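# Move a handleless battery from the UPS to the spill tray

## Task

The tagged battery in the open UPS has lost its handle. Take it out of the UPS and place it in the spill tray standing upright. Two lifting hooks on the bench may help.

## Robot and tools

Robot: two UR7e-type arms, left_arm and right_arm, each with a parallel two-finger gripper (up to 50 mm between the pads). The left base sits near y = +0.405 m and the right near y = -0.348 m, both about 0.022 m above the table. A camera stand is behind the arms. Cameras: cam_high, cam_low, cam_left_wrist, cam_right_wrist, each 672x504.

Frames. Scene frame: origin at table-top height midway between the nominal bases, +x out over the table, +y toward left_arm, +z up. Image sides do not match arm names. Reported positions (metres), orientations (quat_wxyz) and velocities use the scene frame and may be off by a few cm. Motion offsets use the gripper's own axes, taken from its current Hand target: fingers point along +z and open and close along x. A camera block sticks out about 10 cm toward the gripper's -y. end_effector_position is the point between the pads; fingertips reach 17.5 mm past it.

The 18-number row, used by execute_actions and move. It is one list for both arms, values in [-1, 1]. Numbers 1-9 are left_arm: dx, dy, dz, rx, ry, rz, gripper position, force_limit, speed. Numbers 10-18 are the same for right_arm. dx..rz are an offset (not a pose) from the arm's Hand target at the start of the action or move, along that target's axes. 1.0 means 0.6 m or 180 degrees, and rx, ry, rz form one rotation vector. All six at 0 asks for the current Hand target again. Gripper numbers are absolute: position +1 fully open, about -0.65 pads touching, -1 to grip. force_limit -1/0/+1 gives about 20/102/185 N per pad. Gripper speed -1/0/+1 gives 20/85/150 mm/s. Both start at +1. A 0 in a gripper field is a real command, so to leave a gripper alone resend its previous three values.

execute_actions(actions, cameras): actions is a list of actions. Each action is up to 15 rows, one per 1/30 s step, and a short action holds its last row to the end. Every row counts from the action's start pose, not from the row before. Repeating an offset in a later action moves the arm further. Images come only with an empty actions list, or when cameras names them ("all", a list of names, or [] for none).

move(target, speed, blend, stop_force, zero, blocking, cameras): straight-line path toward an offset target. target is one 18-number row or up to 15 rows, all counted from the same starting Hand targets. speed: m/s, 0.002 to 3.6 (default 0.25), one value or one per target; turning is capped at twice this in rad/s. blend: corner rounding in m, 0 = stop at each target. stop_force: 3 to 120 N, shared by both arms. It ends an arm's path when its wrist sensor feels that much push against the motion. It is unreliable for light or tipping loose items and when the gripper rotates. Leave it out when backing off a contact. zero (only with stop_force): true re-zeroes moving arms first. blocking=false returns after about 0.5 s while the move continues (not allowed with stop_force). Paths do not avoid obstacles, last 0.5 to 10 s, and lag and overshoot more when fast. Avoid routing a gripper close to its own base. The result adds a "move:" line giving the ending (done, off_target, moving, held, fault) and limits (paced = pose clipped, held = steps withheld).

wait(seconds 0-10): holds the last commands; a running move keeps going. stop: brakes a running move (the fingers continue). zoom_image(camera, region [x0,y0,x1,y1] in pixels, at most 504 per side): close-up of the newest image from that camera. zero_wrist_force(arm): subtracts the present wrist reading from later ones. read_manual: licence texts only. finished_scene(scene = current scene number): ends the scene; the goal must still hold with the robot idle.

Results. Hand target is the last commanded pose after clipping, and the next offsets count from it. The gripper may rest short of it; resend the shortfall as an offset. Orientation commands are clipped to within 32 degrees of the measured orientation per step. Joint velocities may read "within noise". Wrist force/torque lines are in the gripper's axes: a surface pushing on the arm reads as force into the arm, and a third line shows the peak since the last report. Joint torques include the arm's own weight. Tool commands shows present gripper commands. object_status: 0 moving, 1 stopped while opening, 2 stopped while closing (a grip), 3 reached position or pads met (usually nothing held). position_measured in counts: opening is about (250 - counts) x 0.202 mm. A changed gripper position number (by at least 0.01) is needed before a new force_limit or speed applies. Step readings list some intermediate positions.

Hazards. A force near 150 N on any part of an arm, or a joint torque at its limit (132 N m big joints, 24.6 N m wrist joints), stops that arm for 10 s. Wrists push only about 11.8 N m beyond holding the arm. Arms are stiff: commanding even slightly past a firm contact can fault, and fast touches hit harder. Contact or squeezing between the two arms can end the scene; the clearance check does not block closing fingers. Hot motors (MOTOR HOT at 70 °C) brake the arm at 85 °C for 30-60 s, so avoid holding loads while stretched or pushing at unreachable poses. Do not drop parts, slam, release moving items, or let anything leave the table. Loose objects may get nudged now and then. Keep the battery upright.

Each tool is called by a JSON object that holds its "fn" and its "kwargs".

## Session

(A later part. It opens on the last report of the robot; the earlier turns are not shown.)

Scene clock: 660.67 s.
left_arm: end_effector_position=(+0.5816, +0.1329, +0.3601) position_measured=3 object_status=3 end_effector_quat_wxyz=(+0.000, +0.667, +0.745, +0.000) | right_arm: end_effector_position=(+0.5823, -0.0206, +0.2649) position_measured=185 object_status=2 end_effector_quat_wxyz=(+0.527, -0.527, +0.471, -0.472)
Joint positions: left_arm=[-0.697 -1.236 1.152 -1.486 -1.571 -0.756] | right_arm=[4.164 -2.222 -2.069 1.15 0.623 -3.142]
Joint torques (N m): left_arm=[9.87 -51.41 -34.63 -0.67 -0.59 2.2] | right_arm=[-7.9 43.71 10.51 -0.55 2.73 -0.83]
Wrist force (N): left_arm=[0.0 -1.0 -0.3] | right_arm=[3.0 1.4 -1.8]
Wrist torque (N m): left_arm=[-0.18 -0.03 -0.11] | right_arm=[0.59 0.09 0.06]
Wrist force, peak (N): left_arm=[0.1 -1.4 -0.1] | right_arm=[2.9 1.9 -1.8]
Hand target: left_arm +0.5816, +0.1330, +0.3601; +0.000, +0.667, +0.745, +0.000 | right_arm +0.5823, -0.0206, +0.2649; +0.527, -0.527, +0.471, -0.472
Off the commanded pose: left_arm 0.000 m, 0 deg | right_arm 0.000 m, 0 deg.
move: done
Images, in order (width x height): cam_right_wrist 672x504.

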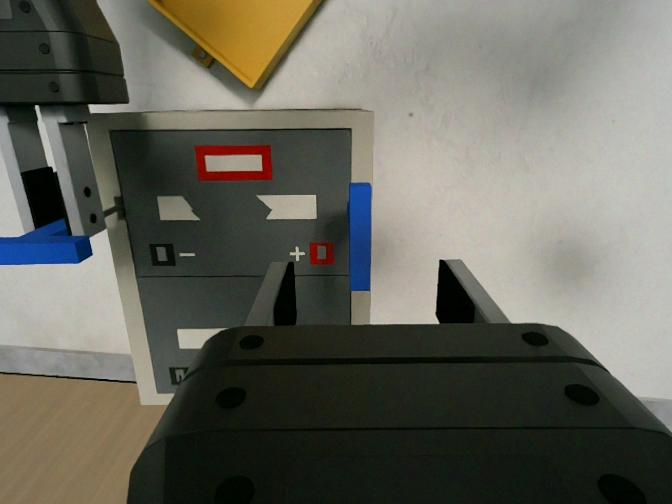

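{"fn": "move", "kwargs": {"target": [0.0015,0,0.127,0,0,0,1,-0.5,-1,0,0,0,0,0,0,-1,-0.5,0], "speed": 0.08, "stop_force": 8}}

{"fn": "move", "kwargs": {"target": [[0,0,0,0,0,0,-1,-0.2,-1,0,0,0,0,0,0,-1,-0.5,0],[0,0,-0.005,0,0,0,-1,-0.2,-1,0,0,0,0,0,0,-1,-0.5,0]], "speed": 0.02, "cameras": ["cam_right_wrist","cam_low"]}}

{"fn": "zoom_image", "kwargs": {"camera": "cam_low", "region": [380, 170, 480, 260]}}

Scene clock: 675.10 s.
left_arm: end_effector_position=(+0.5815, +0.1339, +0.2839) position_measured=3 object_status=3 end_effector_quat_wxyz=(+0.000, +0.667, +0.745, +0.000) | right_arm: end_effector_position=(+0.5823, -0.0206, +0.2649) position_measured=185 object_status=2 end_effector_quat_wxyz=(+0.527, -0.527, +0.471, -0.472)
Joint positions: left_arm=[-0.696 -1.235 1.345 -1.68 -1.571 -0.754] | right_arm=[4.164 -2.222 -2.069 1.15 0.623 -3.142]
Joint torques (N m): left_arm=[6.04 -51.7 -40.33 -4.65 -0.9 1.69] | right_arm=[-7.85 44.3 9.25 -0.48 2.76 -0.76]
Wrist force (N): left_arm=[0.0 -1.0 -0.3] | right_arm=[2.9 1.4 -1.8]
Wrist torque (N m): left_arm=[-0.17 -0.02 -0.21] | right_arm=[0.59 0.12 0.06]
Wrist force, peak (N): left_arm=[-0.1 -1.1 -1.7] | right_arm=[2.9 1.6 -2.0]
Hand target: left_arm +0.5815, +0.1339, +0.2839; +0.000, +0.667, +0.745, +0.000 | right_arm +0.5823, -0.0206, +0.2649; +0.527, -0.527, +0.471, -0.472
Off the commanded pose: left_arm 0.000 m, 0 deg | right_arm 0.000 m, 0 deg.
move: done

Scene clock: 678.07 s.
left_arm: end_effector_position=(+0.5815, +0.1339, +0.2869) position_measured=204 object_status=2 end_effector_quat_wxyz=(+0.000, +0.667, +0.745, +0.000) | right_arm: end_effector_position=(+0.5823, -0.0206, +0.2649) position_measured=185 object_status=2 end_effector_quat_wxyz=(+0.527, -0.527, +0.471, -0.472)
Joint positions: left_arm=[-0.696 -1.235 1.338 -1.673 -1.571 -0.754] | right_arm=[4.164 -2.222 -2.069 1.15 0.623 -3.142]
Joint torques (N m): left_arm=[-5.28 -50.68 -33.26 -1.94 -0.2 -1.67] | right_arm=[-7.77 43.8 8.47 -0.51 2.6 -0.76]
Wrist force (N): left_arm=[0.3 -0.8 0.3] | right_arm=[2.6 1.7 -1.7]
Wrist torque (N m): left_arm=[-0.14 -0.08 -0.20] | right_arm=[0.61 0.15 0.06]
Wrist force, peak (N): left_arm=[0.2 -1.2 0.3] | right_arm=[3.1 1.7 -1.9]
Hand target: left_arm +0.5815, +0.1339, +0.2869; +0.000, +0.667, +0.745, +0.000 | right_arm +0.5823, -0.0206, +0.2649; +0.527, -0.527, +0.471, -0.472
Off the commanded pose: left_arm 0.000 m, 0 deg | right_arm 0.000 m, 0 deg.
move: done
Images, in order (width x height): cam_low 672x504, cam_right_wrist 672x504.

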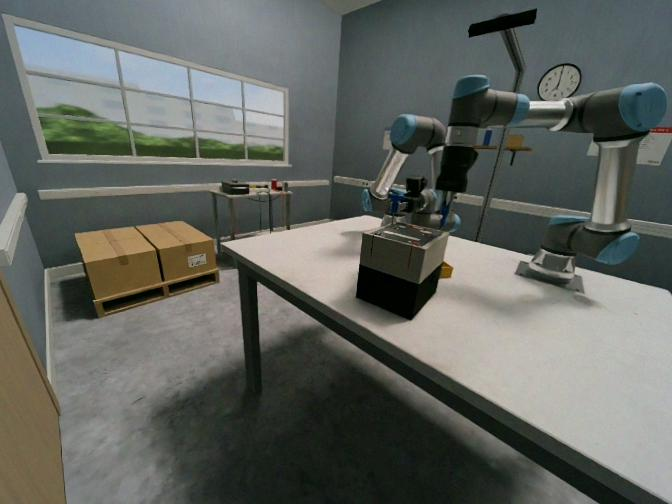

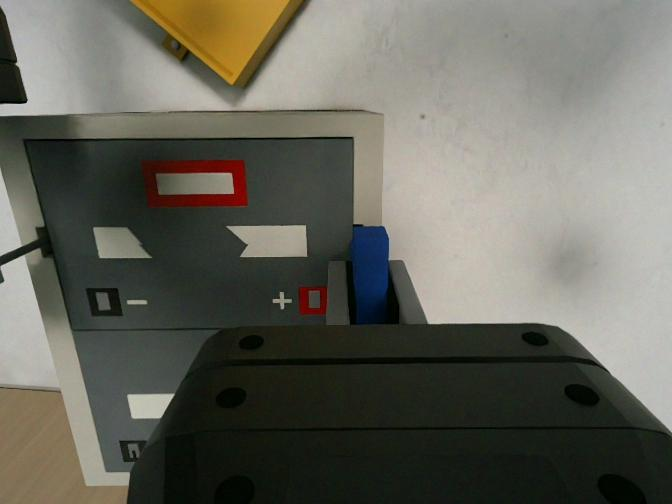

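Scaled by 5.040 from the camera's 672x504 image, which has a finer 960x720 frame.

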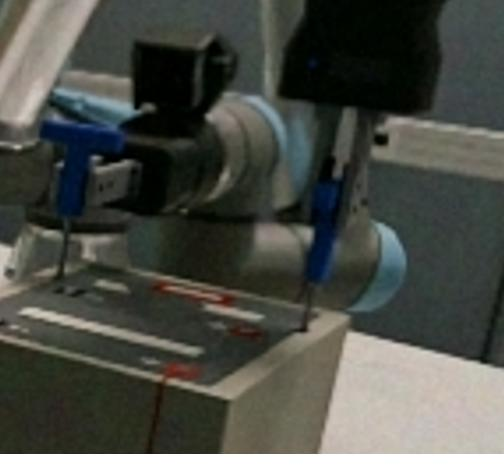

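{"fn": "move", "kwargs": {"target": [0,0,0,0,0,0.5,-1,-0.2,-1,0,0,0,0,0,0,-1,-0.5,0], "speed": 0.2, "cameras": ["cam_low","cam_high"]}}

{"fn": "zoom_image", "kwargs": {"camera": "cam_low", "region": [380, 170, 480, 260]}}

{"fn": "move", "kwargs": {"target": [0,0,-0.04,0,0,0,-1,-0.2,-1,0,0,0,0,0,0,-1,-0.5,0], "speed": 0.01, "stop_force": 6, "cameras": []}}

Scene clock: 693.43 s.
left_arm: end_effector_position=(+0.5814, +0.1338, +0.2869) position_measured=204 object_status=2 end_effector_quat_wxyz=(+0.000, +0.998, +0.055, +0.000) | right_arm: end_effector_position=(+0.5823, -0.0206, +0.2649) position_measured=185 object_status=2 end_effector_quat_wxyz=(+0.527, -0.527, +0.471, -0.472)
Joint positions: left_arm=[-0.696 -1.235 1.338 -1.673 -1.571 0.816] | right_arm=[4.164 -2.222 -2.069 1.15 0.623 -3.142]
Joint torques (N m): left_arm=[6.37 -47.01 -21.43 -5.41 -0.97 1.77] | right_arm=[-7.91 44.23 8.75 -0.58 2.7 -0.86]
Wrist force (N): left_arm=[0.2 -0.8 0.2] | right_arm=[2.9 1.6 -1.8]
Wrist torque (N m): left_arm=[-0.15 -0.06 -0.13] | right_arm=[0.61 0.11 0.06]
Wrist force, peak (N): left_arm=[0.2 -1.2 0.4] | right_arm=[2.9 1.7 -2.0]
Hand target: left_arm +0.5815, +0.1339, +0.2869; +0.000, +0.998, +0.055, +0.000 | right_arm +0.5823, -0.0206, +0.2649; +0.527, -0.527, +0.471, -0.472
Off the commanded pose: left_arm 0.000 m, 0 deg | right_arm 0.000 m, 0 deg.
move: done
Images, in order (width x height): cam_high 672x504, cam_low 672x504.

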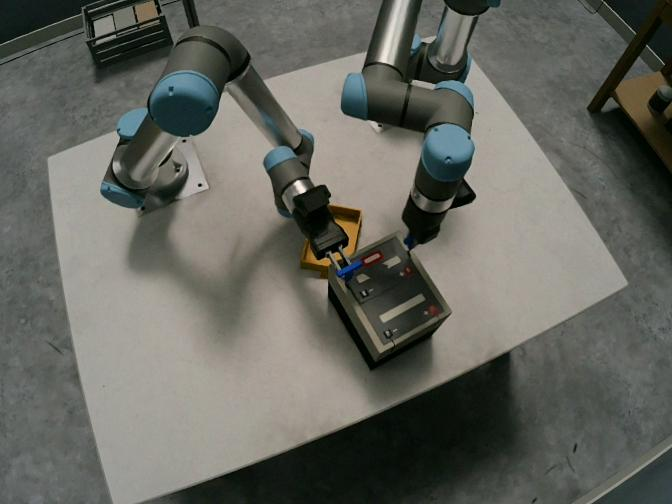

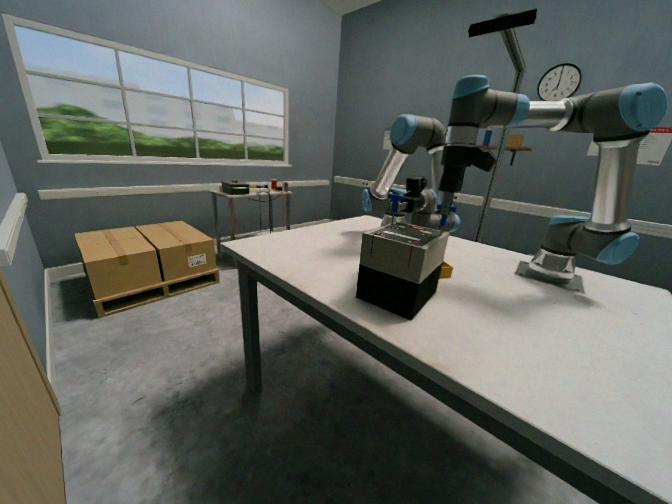

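Scaled by 5.040 from the camera's 672x504 image, which has a finer 960x720 frame.

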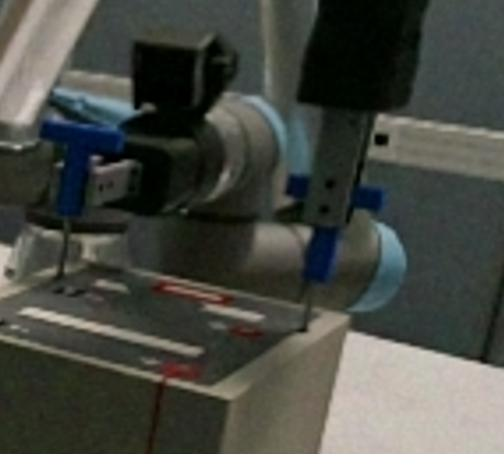

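Scene clock: 695.43 s.
left_arm: end_effector_position=(+0.5815, +0.1339, +0.2969) position_measured=204 object_status=2 end_effector_quat_wxyz=(+0.000, +0.998, +0.055, +0.000) | right_arm: end_effector_position=(+0.5823, -0.0206, +0.2649) position_measured=185 object_status=2 end_effector_quat_wxyz=(+0.527, -0.527, +0.471, -0.472)
Joint positions: left_arm=[-0.696 -1.238 1.315 -1.648 -1.571 0.816] | right_arm=[4.164 -2.222 -2.069 1.15 0.623 -3.142]
Joint torques (N m): left_arm=[7.17 -49.59 -17.83 -6.23 0.46 2.69] | right_arm=[-8.35 43.59 8.59 -0.59 2.57 -0.82]
Wrist force (N): left_arm=[-0.2 -0.5 4.4] | right_arm=[2.6 1.5 -1.6]
Wrist torque (N m): left_arm=[-0.13 -0.07 -0.12] | right_arm=[0.60 0.16 0.06]
Wrist force, peak (N): left_arm=[1.9 1.2 15.1] | right_arm=[2.9 1.7 -1.8]
Hand target: left_arm +0.5815, +0.1339, +0.2969; +0.000, +0.998, +0.055, +0.000 (not the last commanded pose) | right_arm +0.5823, -0.0206, +0.2649; +0.527, -0.527, +0.471, -0.472
Off the commanded pose: left_arm 0.014 m, 0 deg | right_arm 0.000 m, 0 deg.
move: contact (left_arm)
No camera images: "cameras" was empty.

{"fn": "move", "kwargs": {"target": [[0,0,0,0,0,0,-1,-0.2,-1,0,-0.0025,0,0,0,0,-1,-0.5,0],[0,0,-0.05,0,0,0,-1,-0.2,-1,0,-0.0525,0,0,0,0,-1,-0.5,0]], "speed": 0.04, "cameras": ["cam_low","cam_high"]}}

{"fn": "zoom_image", "kwargs": {"camera": "cam_low", "region": [340, 150, 480, 280]}}

Scene clock: 709.17 s.
left_arm: end_effector_position=(+0.5815, +0.1339, +0.3271) position_measured=204 object_status=2 end_effector_quat_wxyz=(+0.000, +0.998, +0.055, +0.000) end_effector_velocity=(+0.000, -0.001, -0.002) end_effector_angular_velocity=(-0.001, +0.000, +0.000) | right_arm: end_effector_position=(+0.5823, -0.0206, +0.2964) position_measured=185 object_status=2 end_effector_quat_wxyz=(+0.527, -0.527, +0.471, -0.472) end_effector_velocity=(+0.000, +0.000, -0.001) end_effector_angular_velocity=(+0.004, -0.001, +0.000)
Joint positions: left_arm=[-0.696 -1.241 1.242 -1.572 -1.571 0.816] | right_arm=[4.164 -2.146 -2.07 1.075 0.623 -3.142]
Joint velocities: left_arm=[0 0.001 0.004 -0.006 -0.001 0] | right_arm=[0 -0.003 0 0.006 -0.001 0.002]
Joint torques (N m): left_arm=[-0.49 -49.81 -25.93 -8.21 0.89 2.44] | right_arm=[-1.62 31.72 25.95 7.39 -0.51 1.94]
Wrist force (N): left_arm=[0.3 -2.5 18.6] | right_arm=[0.1 23.0 -1.5]
Wrist torque (N m): left_arm=[-0.01 -0.07 -0.13] | right_arm=[0.80 0.13 0.19]
Wrist force, peak (N): left_arm=[0.7 2.2 23.5] | right_arm=[1.0 25.4 -1.4]
Hand target: left_arm +0.5815, +0.1339, +0.3269; +0.000, +0.998, +0.055, +0.000 | right_arm +0.5823, -0.0206, +0.2964; +0.527, -0.527, +0.471, -0.472
Off the commanded pose: left_arm 0.000 m, 0 deg | right_arm 0.000 m, 0 deg.
move: done
Images, in order (width x height): cam_high 672x504, cam_low 672x504.

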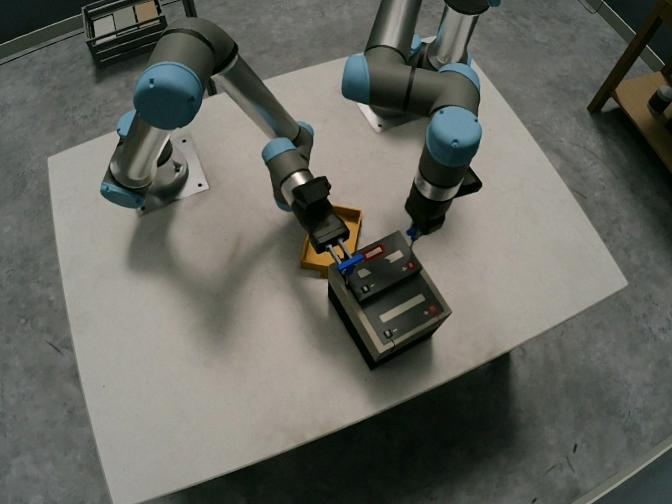

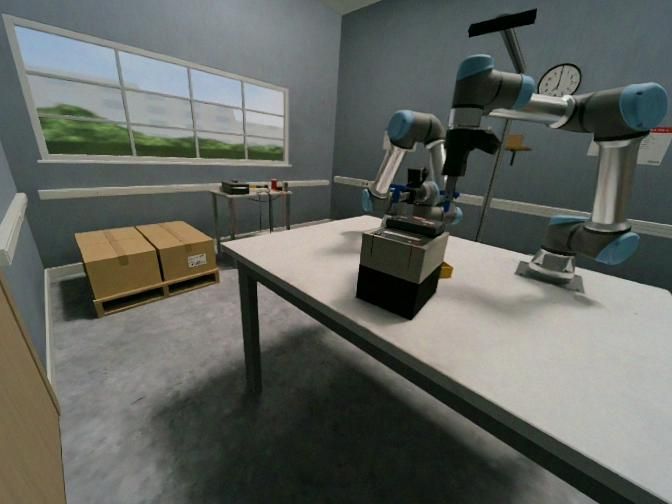

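Scaled by 3.600 from the camera's 672x504 image, which has a finer 960x720 frame.

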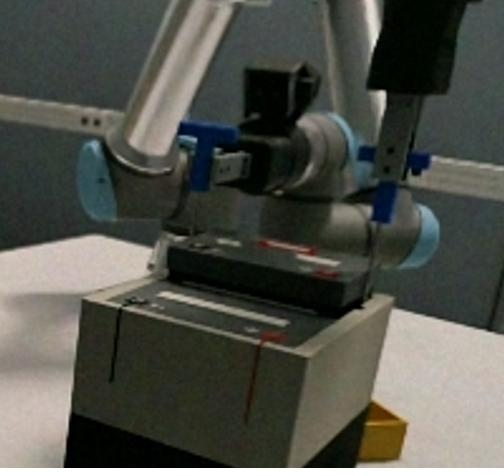

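{"fn": "move", "kwargs": {"target": [0,0,-0.12,0,0,0,-1,-0.2,-1,0,-0.12,0,0,0,0,-1,-0.5,0], "speed": 0.06, "cameras": ["cam_low","cam_right_wrist"]}}

{"fn": "zoom_image", "kwargs": {"camera": "cam_low", "region": [340, 130, 480, 280]}}

Scene clock: 719.73 s.
left_arm: end_effector_position=(+0.5816, +0.1338, +0.3988) position_measured=204 object_status=2 end_effector_quat_wxyz=(+0.000, +0.998, +0.055, +0.000) | right_arm: end_effector_position=(+0.5823, -0.0206, +0.3684) position_measured=185 object_status=2 end_effector_quat_wxyz=(+0.527, -0.527, +0.471, -0.472)
Joint positions: left_arm=[-0.696 -1.223 1.034 -1.381 -1.571 0.816] | right_arm=[4.164 -1.986 -2.047 0.893 0.622 -3.142]
Joint torques (N m): left_arm=[-4.53 -65.11 -27.54 -8.26 -0.2 0.36] | right_arm=[10.76 32.93 17.56 6.7 -0.99 2.15]
Wrist force (N): left_arm=[0.1 -3.9 18.3] | right_arm=[1.1 22.6 -1.8]
Wrist torque (N m): left_arm=[0.04 0.00 -0.12] | right_arm=[0.75 0.15 0.09]
Wrist force, peak (N): left_arm=[0.2 -1.9 21.9] | right_arm=[0.0 25.7 -1.4]
Hand target: left_arm +0.5815, +0.1338, +0.3989; +0.000, +0.998, +0.055, +0.000 | right_arm +0.5823, -0.0206, +0.3684; +0.527, -0.527, +0.471, -0.472
Off the commanded pose: left_arm 0.000 m, 0 deg | right_arm 0.000 m, 0 deg.
move: done
Images, in order (width x height): cam_low 672x504, cam_right_wrist 672x504.

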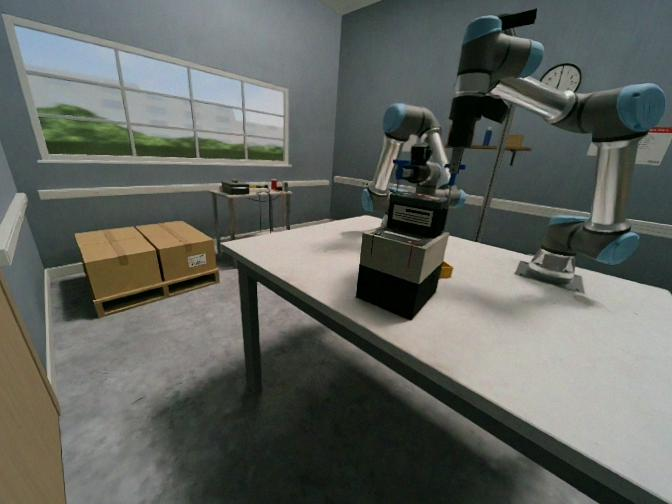

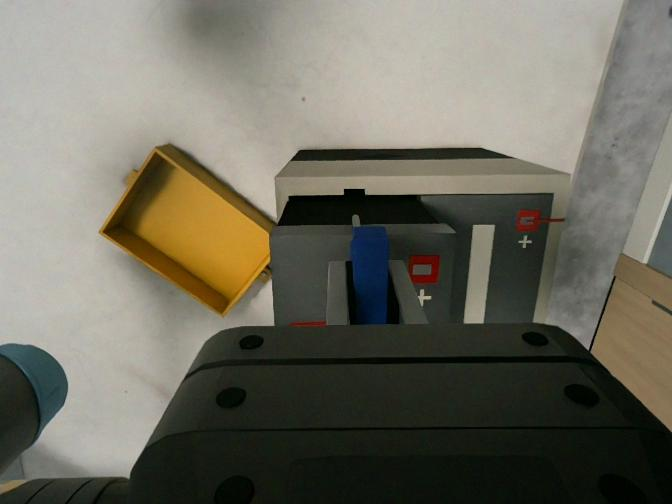

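Scaled by 3.360 from the camera's 672x504 image, which has a finer 960x720 frame.

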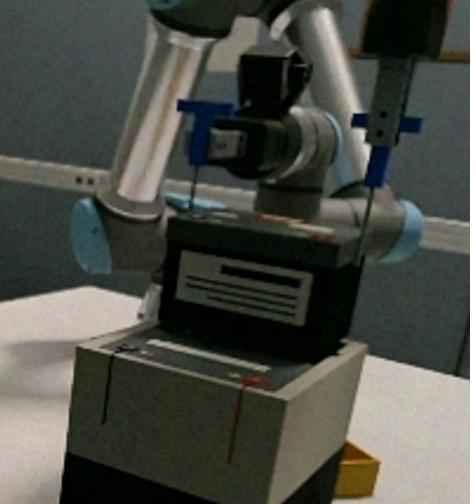

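{"fn": "move", "kwargs": {"target": [0,0,-0.1,0,0,0,-1,-0.2,-1,0,-0.1,0,0,0,0,-1,-0.5,0], "speed": 0.06, "cameras": ["cam_low"]}}

{"fn": "zoom_image", "kwargs": {"camera": "cam_low", "region": [340, 110, 480, 280]}}

Scene clock: 769.33 s.
left_arm: end_effector_position=(+0.5816, +0.1338, +0.4589) position_measured=204 object_status=2 end_effector_quat_wxyz=(+0.000, +0.998, +0.055, +0.000) | right_arm: end_effector_position=(+0.5822, -0.0206, +0.4285) position_measured=185 object_status=2 end_effector_quat_wxyz=(+0.527, -0.527, +0.471, -0.472)
Joint positions: left_arm=[-0.696 -1.174 0.806 -1.202 -1.571 0.816] | right_arm=[4.164 -1.872 -2.001 0.733 0.622 -3.142]
Joint torques (N m): left_arm=[0.56 -64.88 -30.51 -7.94 -1.13 -1.56] | right_arm=[11.25 28.5 20.15 6.37 -1.14 2.28]
Wrist force (N): left_arm=[0.1 -5.0 18.5] | right_arm=[1.8 23.0 -1.5]
Wrist torque (N m): left_arm=[0.04 -0.03 -0.13] | right_arm=[0.81 0.16 0.02]
Wrist force, peak (N): left_arm=[0.1 -2.6 21.8] | right_arm=[0.4 25.7 -1.8]
Hand target: left_arm +0.5816, +0.1338, +0.4589; +0.000, +0.998, +0.055, +0.000 | right_arm +0.5822, -0.0206, +0.4284; +0.527, -0.527, +0.471, -0.472
Off the commanded pose: left_arm 0.000 m, 0 deg | right_arm 0.000 m, 0 deg.
move: done
Images, in order (width x height): cam_low 672x504.

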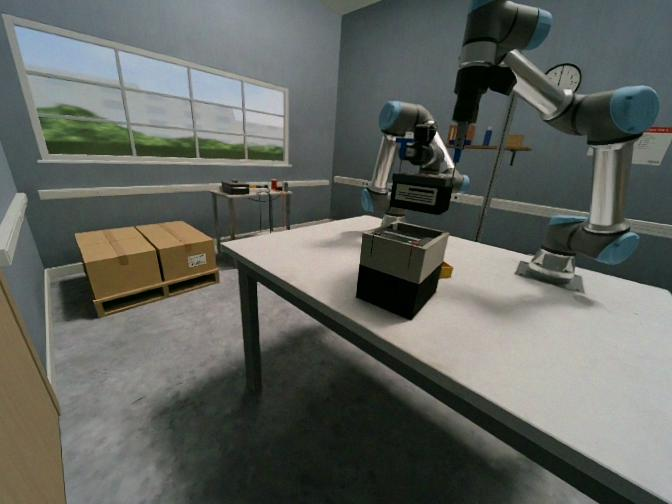

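Scaled by 2.965 from the camera's 672x504 image, which has a finer 960x720 frame.

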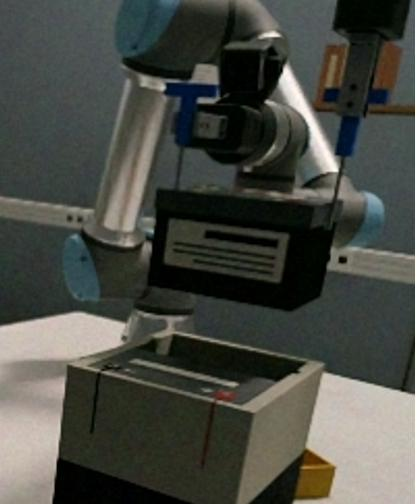

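{"fn": "move", "kwargs": {"target": [[-0.0708,0.0042,0,0,0,-0.0478,-1,-0.2,-1,0.0053,0,-0.0318,0,-0.0478,0,-1,-0.5,0],[-0.1412,0.0114,0,0,0,-0.0956,-1,-0.2,-1,0.0077,0,-0.0636,0,-0.0956,0,-1,-0.5,0],[-0.2107,0.0213,0,0,0,-0.1433,-1,-0.2,-1,0.0070,0,-0.0954,0,-0.1433,0,-1,-0.5,0],[-0.2788,0.0336,0,0,0,-0.1911,-1,-0.2,-1,0.0036,0,-0.1282,0,-0.1911,0,-1,-0.5,0],[-0.3455,0.0487,0,0,0,-0.2389,-1,-0.2,-1,-0.0028,0,-0.1621,0,-0.2389,0,-1,-0.5,0],[-0.41,0.0656,0,0,0,-0.2867,-1,-0.2,-1,-0.0113,0,-0.1975,0,-0.2867,0,-1,-0.5,0]], "speed": 0.08, "blend": [0.005,0.005,0.005,0.005,0.005,0], "cameras": ["all"]}}

Scene clock: 783.70 s.
left_arm: end_effector_position=(+0.3414, +0.0675, +0.4590) position_measured=204 object_status=2 end_effector_quat_wxyz=(+0.000, +0.875, +0.484, +0.000) | right_arm: end_effector_position=(+0.4638, -0.0270, +0.4283) position_measured=185 object_status=2 end_effector_quat_wxyz=(+0.680, -0.680, +0.195, -0.195)
Joint positions: left_arm=[-1.109 -1.603 1.323 -1.29 -1.571 -0.497] | right_arm=[3.816 -1.655 -2.281 0.795 1.871 -3.142]
Joint torques (N m): left_arm=[7.95 -25.8 -48.12 -3.99 1.44 0.47] | right_arm=[10.95 30.13 23.97 5.39 0.12 1.62]
Wrist force (N): left_arm=[0.2 -1.5 18.5] | right_arm=[-0.4 22.7 -1.4]
Wrist torque (N m): left_arm=[-0.11 -0.04 -0.23] | right_arm=[0.78 0.09 0.16]
Wrist force, peak (N): left_arm=[1.4 -6.4 18.7] | right_arm=[0.7 23.4 -1.3]
Hand target: left_arm +0.3414, +0.0675, +0.4590; +0.000, +0.875, +0.484, +0.000 | right_arm +0.4637, -0.0270, +0.4283; +0.680, -0.680, +0.195, -0.195
Off the commanded pose: left_arm 0.000 m, 0 deg | right_arm 0.000 m, 0 deg.
move: done

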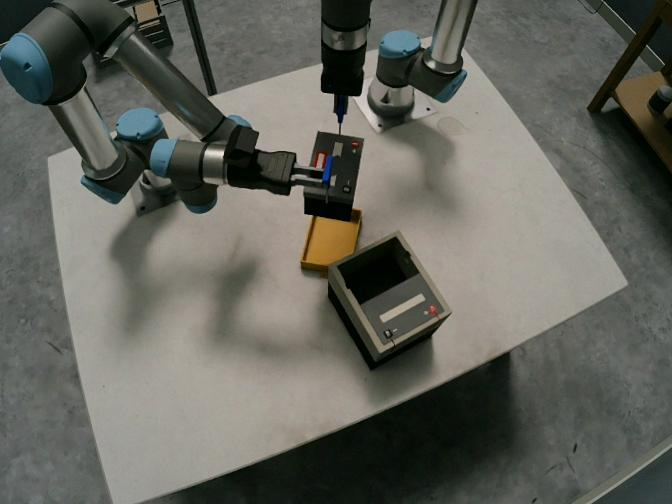

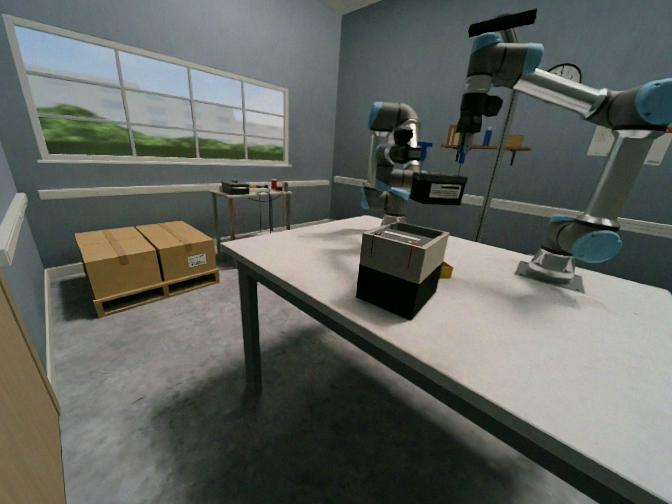

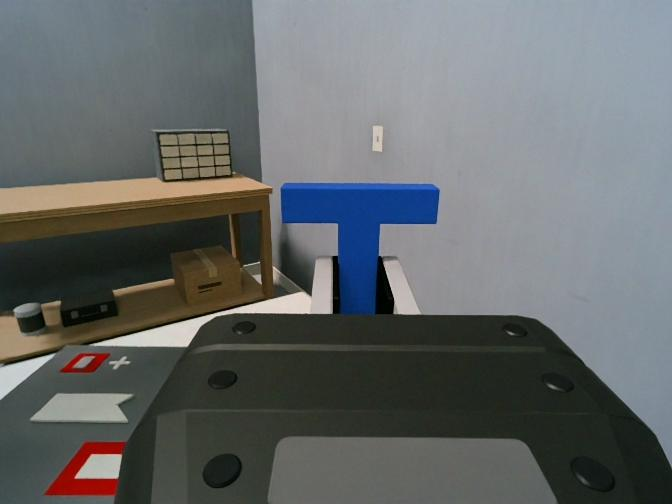

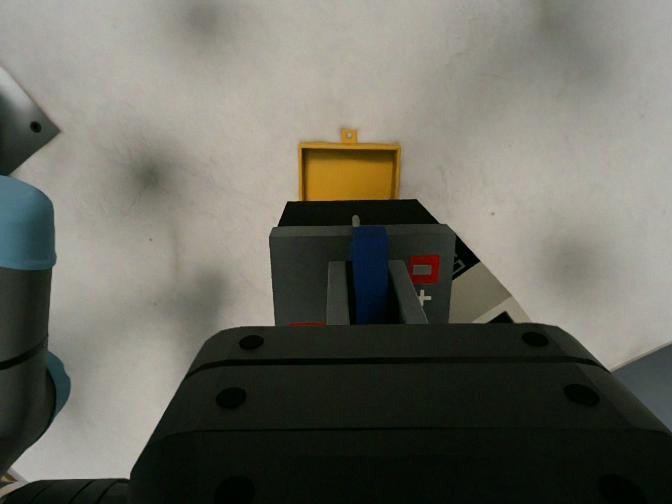

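{"fn": "move", "kwargs": {"target": [[0.0067,0.0083,0,0,0,0,-1,-0.2,-1,0.0085,0,0.0067,0,0,0,-1,-0.5,0],[0.0067,0.0083,0.35,0,0,0,-1,-0.2,-1,0.0085,0.35,0.0067,0,0,0,-1,-0.5,0]], "speed": 0.1, "cameras": ["cam_right_wrist","cam_low","cam_high"]}}

{"fn": "zoom_image", "kwargs": {"camera": "cam_low", "region": [400, 180, 500, 300]}}

{"fn": "zoom_image", "kwargs": {"camera": "cam_high", "region": [280, 150, 400, 290]}}

Scene clock: 817.90 s.
left_arm: end_effector_position=(+0.3476, +0.0684, +0.2490) position_measured=204 object_status=2 end_effector_quat_wxyz=(+0.000, +0.875, +0.484, +0.000) | right_arm: end_effector_position=(+0.4703, -0.0263, +0.2184) position_measured=185 object_status=2 end_effector_quat_wxyz=(+0.680, -0.680, +0.195, -0.195)
Joint positions: left_arm=[-1.096 -1.598 1.86 -1.832 -1.571 -0.485] | right_arm=[3.804 -2.276 -2.329 1.463 1.883 -3.142]
Joint torques (N m): left_arm=[-6.57 -42.49 -43.25 -4.23 1.09 -2.44] | right_arm=[-4.61 33.65 4.09 7.14 -1.08 1.84]
Wrist force (N): left_arm=[-0.1 0.2 18.6] | right_arm=[-1.9 22.9 -1.8]
Wrist torque (N m): left_arm=[-0.11 -0.01 -0.24] | right_arm=[0.78 0.12 0.25]
Wrist force, peak (N): left_arm=[0.3 1.0 22.5] | right_arm=[-2.9 27.2 -1.4]
Hand target: left_arm +0.3476, +0.0684, +0.2490; +0.000, +0.875, +0.484, +0.000 | right_arm +0.4703, -0.0263, +0.2183; +0.680, -0.680, +0.195, -0.195
Off the commanded pose: left_arm 0.000 m, 0 deg | right_arm 0.000 m, 0 deg.
move: done
Images, in order (width x height): cam_high 672x504, cam_low 672x504, cam_right_wrist 672x504.

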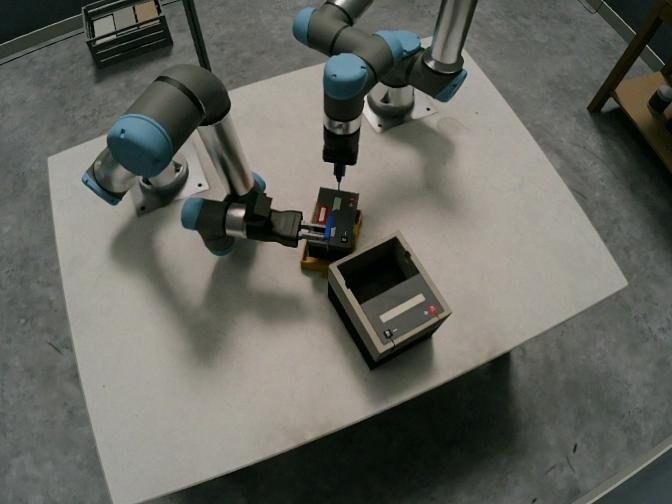

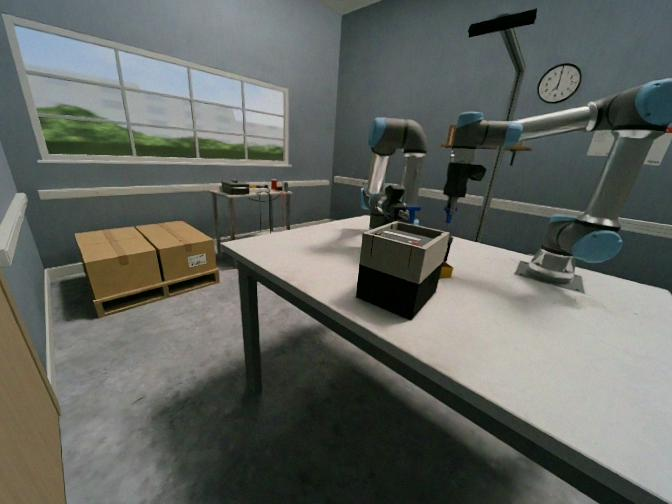

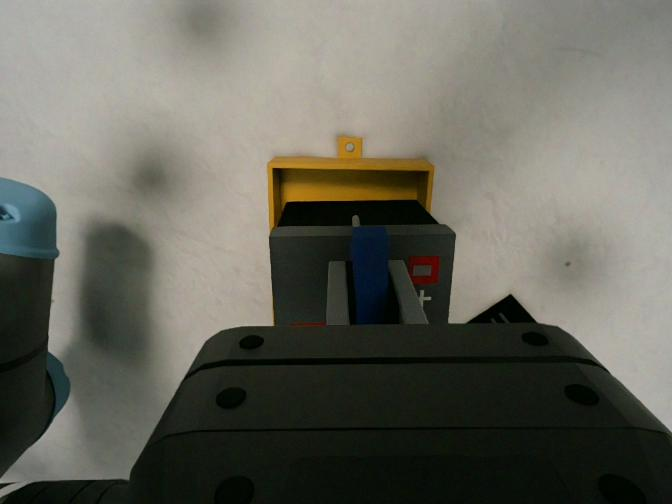

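Scaled by 4.200 from the camera's 672x504 image, which has a finer 960x720 frame.

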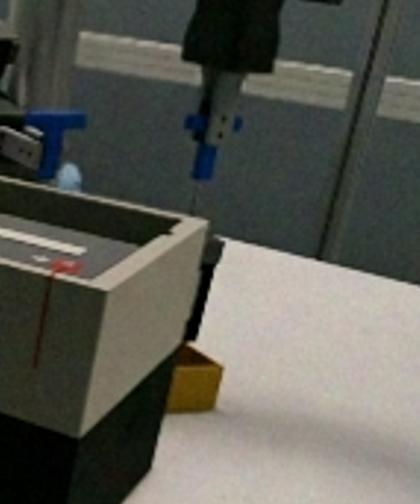

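Scaled by 3.600 from the camera's 672x504 image, which has a finer 960x720 frame.

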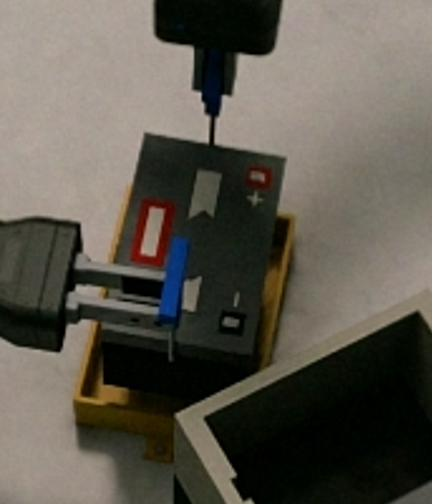

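{"fn": "move", "kwargs": {"target": [[-0.001,0,0.05,0,0,0,-1,-0.2,-1,0,0.05,-0.001,0,0,0,-1,-0.5,0],[-0.001,0,0.13,0,0,0,-1,-0.2,-1,0,0.13,-0.001,0,0,0,-1,-0.5,0]], "speed": [0.04,0.012], "stop_force": 7, "cameras": ["cam_right_wrist","cam_high"]}}

{"fn": "zoom_image", "kwargs": {"camera": "cam_high", "region": [280, 150, 400, 290]}}

Scene clock: 838.37 s.
left_arm: end_effector_position=(+0.3473, +0.0679, +0.1896) position_measured=204 object_status=2 end_effector_quat_wxyz=(+0.000, +0.875, +0.484, +0.000) | right_arm: end_effector_position=(+0.4700, -0.0268, +0.1600) position_measured=185 object_status=2 end_effector_quat_wxyz=(+0.680, -0.680, +0.195, -0.195)
Joint positions: left_arm=[-1.098 -1.548 1.971 -1.993 -1.571 -0.486] | right_arm=[3.804 -2.462 -2.285 1.605 1.884 -3.142]
Joint torques (N m): left_arm=[-2.62 -40.07 -43.52 -1.81 0.6 -1.03] | right_arm=[-7.41 55.37 0.52 6.79 -0.82 -0.9]
Wrist force (N): left_arm=[-1.0 0.0 11.8] | right_arm=[-2.3 23.1 -0.9]
Wrist torque (N m): left_arm=[-0.11 -0.28 -0.14] | right_arm=[0.83 0.10 0.28]
Wrist force, peak (N): left_arm=[0.0 0.6 19.9] | right_arm=[-2.3 24.4 -1.7]
Hand target: left_arm +0.3473, +0.0679, +0.1896; +0.000, +0.875, +0.484, +0.000 (not the last commanded pose) | right_arm +0.4700, -0.0268, +0.1600; +0.680, -0.680, +0.195, -0.195 (not the last commanded pose)
Off the commanded pose: left_arm 0.019 m, 0 deg | right_arm 0.020 m, 0 deg.
move: contact (left_arm, right_arm); path passed 1 of 2 targets
Images, in order (width x height): cam_high 672x504, cam_right_wrist 672x504.

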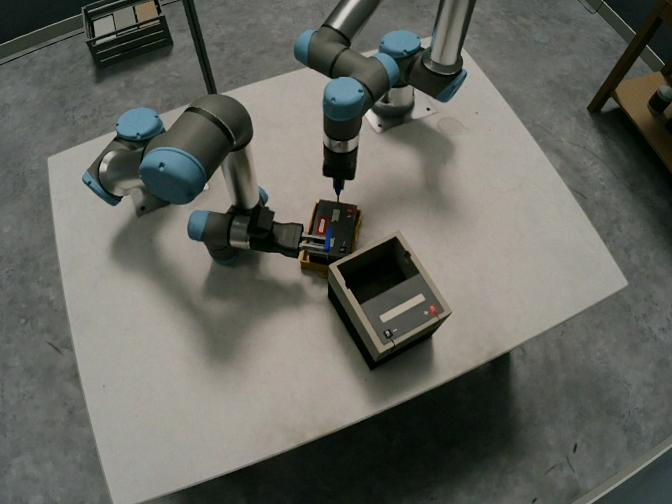

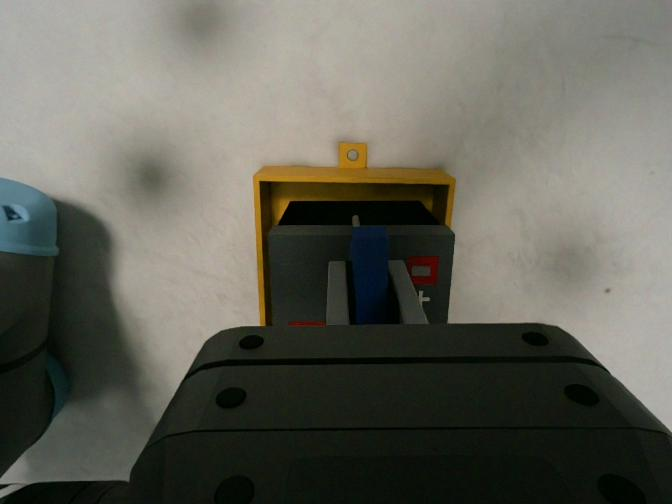

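Scaled by 3.600 from the camera's 672x504 image, which has a finer 960x720 frame.

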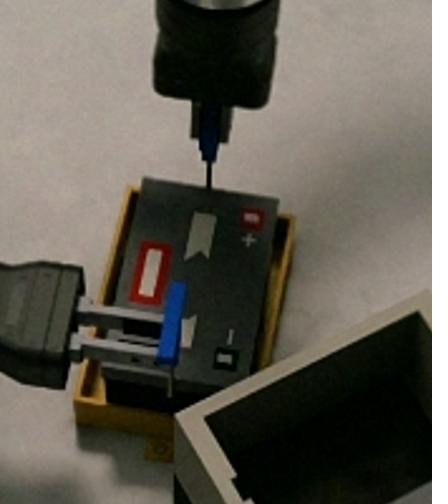

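{"fn": "move", "kwargs": {"target": [0,0,0.0117,0,0,0,-1,-0.2,-1,0,0.0117,0,0,0,0,-1,-0.5,0], "speed": 0.01, "cameras": ["cam_right_wrist"]}}

Scene clock: 845.77 s.
left_arm: end_effector_position=(+0.3473, +0.0679, +0.1849) position_measured=204 object_status=2 end_effector_quat_wxyz=(+0.000, +0.875, +0.484, +0.000) | right_arm: end_effector_position=(+0.4700, -0.0268, +0.1574) position_measured=185 object_status=2 end_effector_quat_wxyz=(+0.679, -0.680, +0.195, -0.195)
Joint positions: left_arm=[-1.098 -1.543 1.979 -2.006 -1.571 -0.486] | right_arm=[3.804 -2.469 -2.283 1.609 1.884 -3.142]
Joint torques (N m): left_arm=[-2.88 -26.51 -23.17 -3.24 0.55 -1.28] | right_arm=[0.14 33.78 2.81 2.65 0.03 0.02]
Wrist force (N): left_arm=[0.5 -0.9 0.2] | right_arm=[-0.4 2.9 -1.7]
Wrist torque (N m): left_arm=[-0.18 -0.10 -0.14] | right_arm=[0.63 0.13 0.21]
Wrist force, peak (N): left_arm=[0.3 -0.9 13.7] | right_arm=[-2.4 23.4 -1.0]
Hand target: left_arm +0.3473, +0.0679, +0.1850; +0.000, +0.875, +0.484, +0.000 (not the last commanded pose) | right_arm +0.4700, -0.0268, +0.1574; +0.679, -0.680, +0.195, -0.195 (not the last commanded pose)
Tool commands: left_gripper/position=-1.0 left_gripper/force_limit=-0.2 left_gripper/speed=-1.0 right_gripper/position=-1.0 right_gripper/force_limit=-0.498039 right_gripper/speed=+0.003922
Off the commanded pose: left_arm 0.002 m, 0 deg | right_arm 0.004 m, 0 deg.
FORCE FAULT: contact force on the right arm reached its limit, and that arm stopped. The contact can be on any part of that arm, not only on its tool. That arm's remaining commands of this call were not run. That arm is still stopped at the end of this call. That arm stays stopped for about 10 more seconds. Until then a move that you send moves the other arm only, and its call returns only when the move has ended. Once the stop has ended, the next robot result says so. If the stop ends while you think or write, that arm runs what you send next, counted from a new Hand target: where the arm stands when the stop ends. While its stop runs, that arm takes no new command, but its gripper still runs the gripper command that each later call begins with. Until it ends, the stop uses up actions while you think or wait. An arm that is not stopped still takes commands.
move: fault (right_arm)
Images, in order (width x height): cam_right_wrist 672x504.

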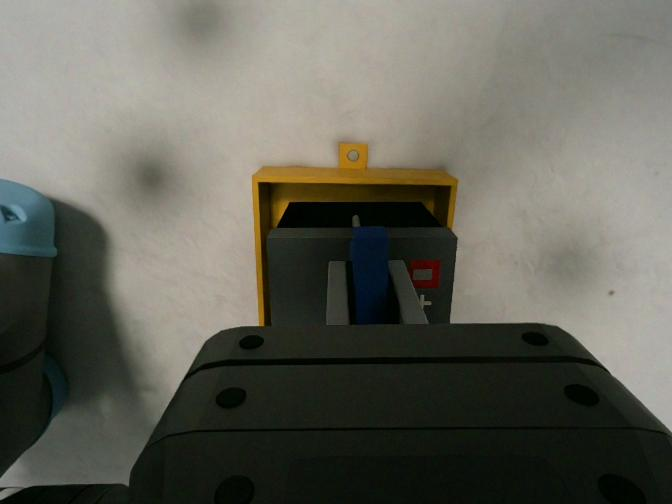

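{"fn": "move", "kwargs": {"target": [[0,0,-0.001,0,0,0,-1,-0.2,-1,0,0,0,0,0,0,-1,-0.498039,0.003922],[0,0,-0.001,0,0,0.5,-1,-0.2,-1,0,0,0,0,0,0,-1,-0.498039,0.003922],[0,0.02,-0.001,0,0,0.5,-1,-0.2,-1,0,0,0,0,0,0,-1,-0.498039,0.003922]], "speed": 0.2, "cameras": ["cam_high"]}}

{"fn": "zoom_image", "kwargs": {"camera": "cam_high", "region": [280, 150, 400, 290]}}

Scene clock: 869.20 s.
left_arm: end_effector_position=(+0.3572, +0.0620, +0.1854) position_measured=204 object_status=2 end_effector_quat_wxyz=(-0.001, +0.961, -0.276, -0.001) | right_arm: end_effector_position=(+0.4700, -0.0268, +0.1574) position_measured=185 object_status=2 end_effector_quat_wxyz=(+0.679, -0.680, +0.195, -0.195)
Joint positions: left_arm=[-1.086 -1.515 1.948 -2.001 -1.571 1.096] | right_arm=[3.804 -2.469 -2.283 1.609 1.884 -3.142]
Joint torques (N m): left_arm=[-0.85 -23.67 -38.99 -15.77 7.82 -2.77] | right_arm=[-0.02 34.48 2.28 2.43 0.02 0.05]
Wrist force (N): left_arm=[-40.2 0.4 -6.5] | right_arm=[3.4 1.4 -1.6]
Wrist torque (N m): left_arm=[-0.20 -3.80 -0.20] | right_arm=[0.61 0.18 -0.10]
Wrist force, peak (N): left_arm=[-44.5 -0.1 -12.8] | right_arm=[4.9 1.1 -1.6]
Hand target: left_arm +0.3575, +0.0615, +0.1856; +0.000, +0.961, -0.276, +0.000 | right_arm +0.4700, -0.0268, +0.1574; +0.679, -0.680, +0.195, -0.195
Off the commanded pose: left_arm 0.001 m, 0 deg | right_arm 0.000 m, 0 deg.
FORCE FAULT, CONTINUED: the right arm's stop, for the force fault that an earlier result reported, is over. The rest of the stop counts as 19 of the actions that you can send in this scene. The stop ended before this call began, so that arm ran this call's commands, counted from a new Hand target: where the arm stood when the stop ended.
move: done
Images, in order (width x height): cam_high 672x504.

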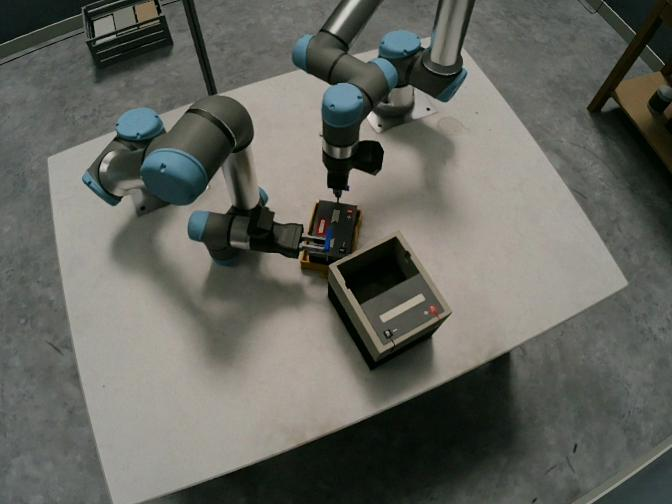

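Scaled by 3.600 from the camera's 672x504 image, which has a finer 960x720 frame.

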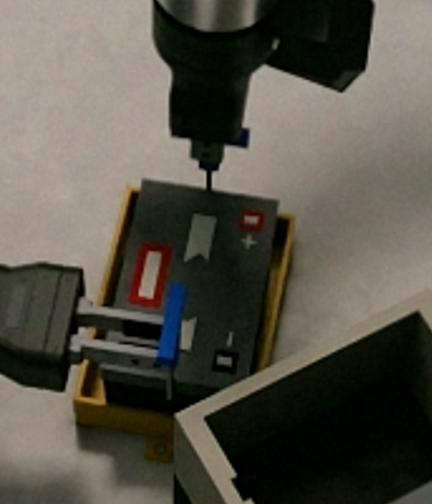

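{"fn": "move", "kwargs": {"target": [[-0.0215,0,0,0,0,0,-1,-0.2,-1,0,0,0,0,0,0,-1,-0.498039,0.003922],[-0.0215,0,-0.05,0,0,0,-1,-0.2,-1,0,0,0,0,0,0,-1,-0.498039,0.003922]], "speed": 0.04, "cameras": ["cam_high","cam_right_wrist"]}}

{"fn": "zoom_image", "kwargs": {"camera": "cam_high", "region": [280, 150, 400, 290]}}

Scene clock: 877.80 s.
left_arm: end_effector_position=(+0.3466, +0.0683, +0.2158) position_measured=204 object_status=2 end_effector_quat_wxyz=(+0.000, +0.961, -0.276, +0.000) | right_arm: end_effector_position=(+0.4700, -0.0268, +0.1574) position_measured=185 object_status=2 end_effector_quat_wxyz=(+0.679, -0.680, +0.195, -0.195)
Joint positions: left_arm=[-1.098 -1.575 1.926 -1.922 -1.571 1.084] | right_arm=[3.804 -2.469 -2.283 1.609 1.884 -3.142]
Joint torques (N m): left_arm=[8.21 -17.72 -13.73 -6.24 -1.08 2.63] | right_arm=[0.73 34.79 2.58 2.46 -0.14 0.12]
Wrist force (N): left_arm=[0.6 -0.6 0.1] | right_arm=[3.3 1.8 -1.6]
Wrist torque (N m): left_arm=[-0.12 -0.12 -0.13] | right_arm=[0.65 0.19 -0.09]
Wrist force, peak (N): left_arm=[-41.3 0.5 -7.3] | right_arm=[5.3 1.6 -1.5]
Hand target: left_arm +0.3465, +0.0683, +0.2156; +0.000, +0.961, -0.276, +0.000 | right_arm +0.4700, -0.0268, +0.1574; +0.679, -0.680, +0.195, -0.195
Off the commanded pose: left_arm 0.000 m, 0 deg | right_arm 0.000 m, 0 deg.
move: done
Images, in order (width x height): cam_high 672x504, cam_right_wrist 672x504.

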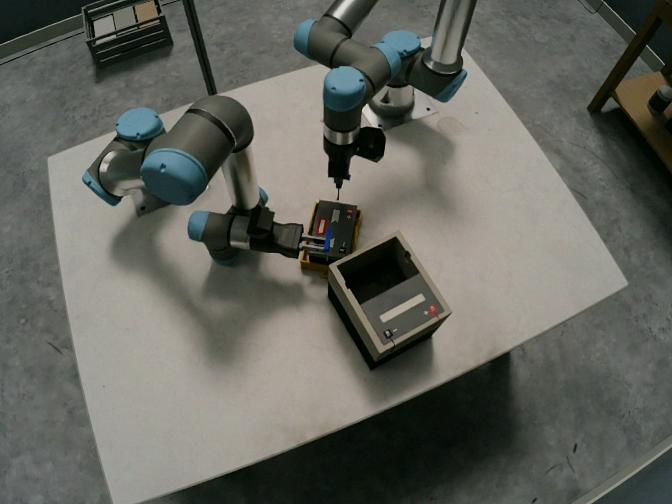

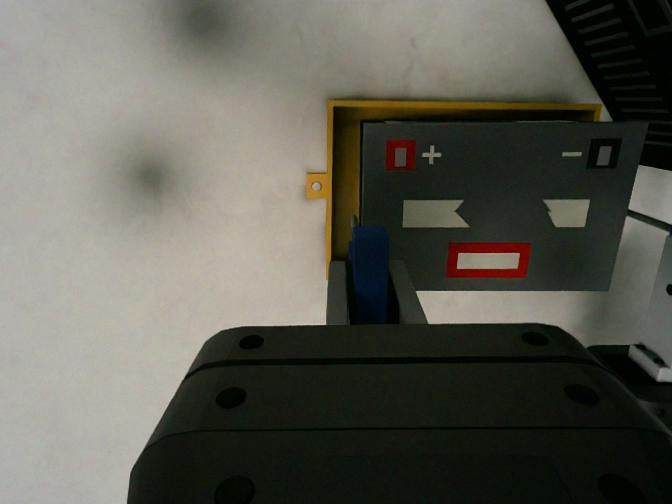

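Scaled by 3.600 from the camera's 672x504 image, which has a finer 960x720 frame.

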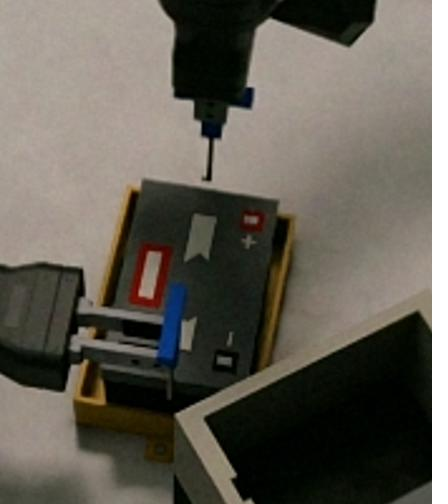

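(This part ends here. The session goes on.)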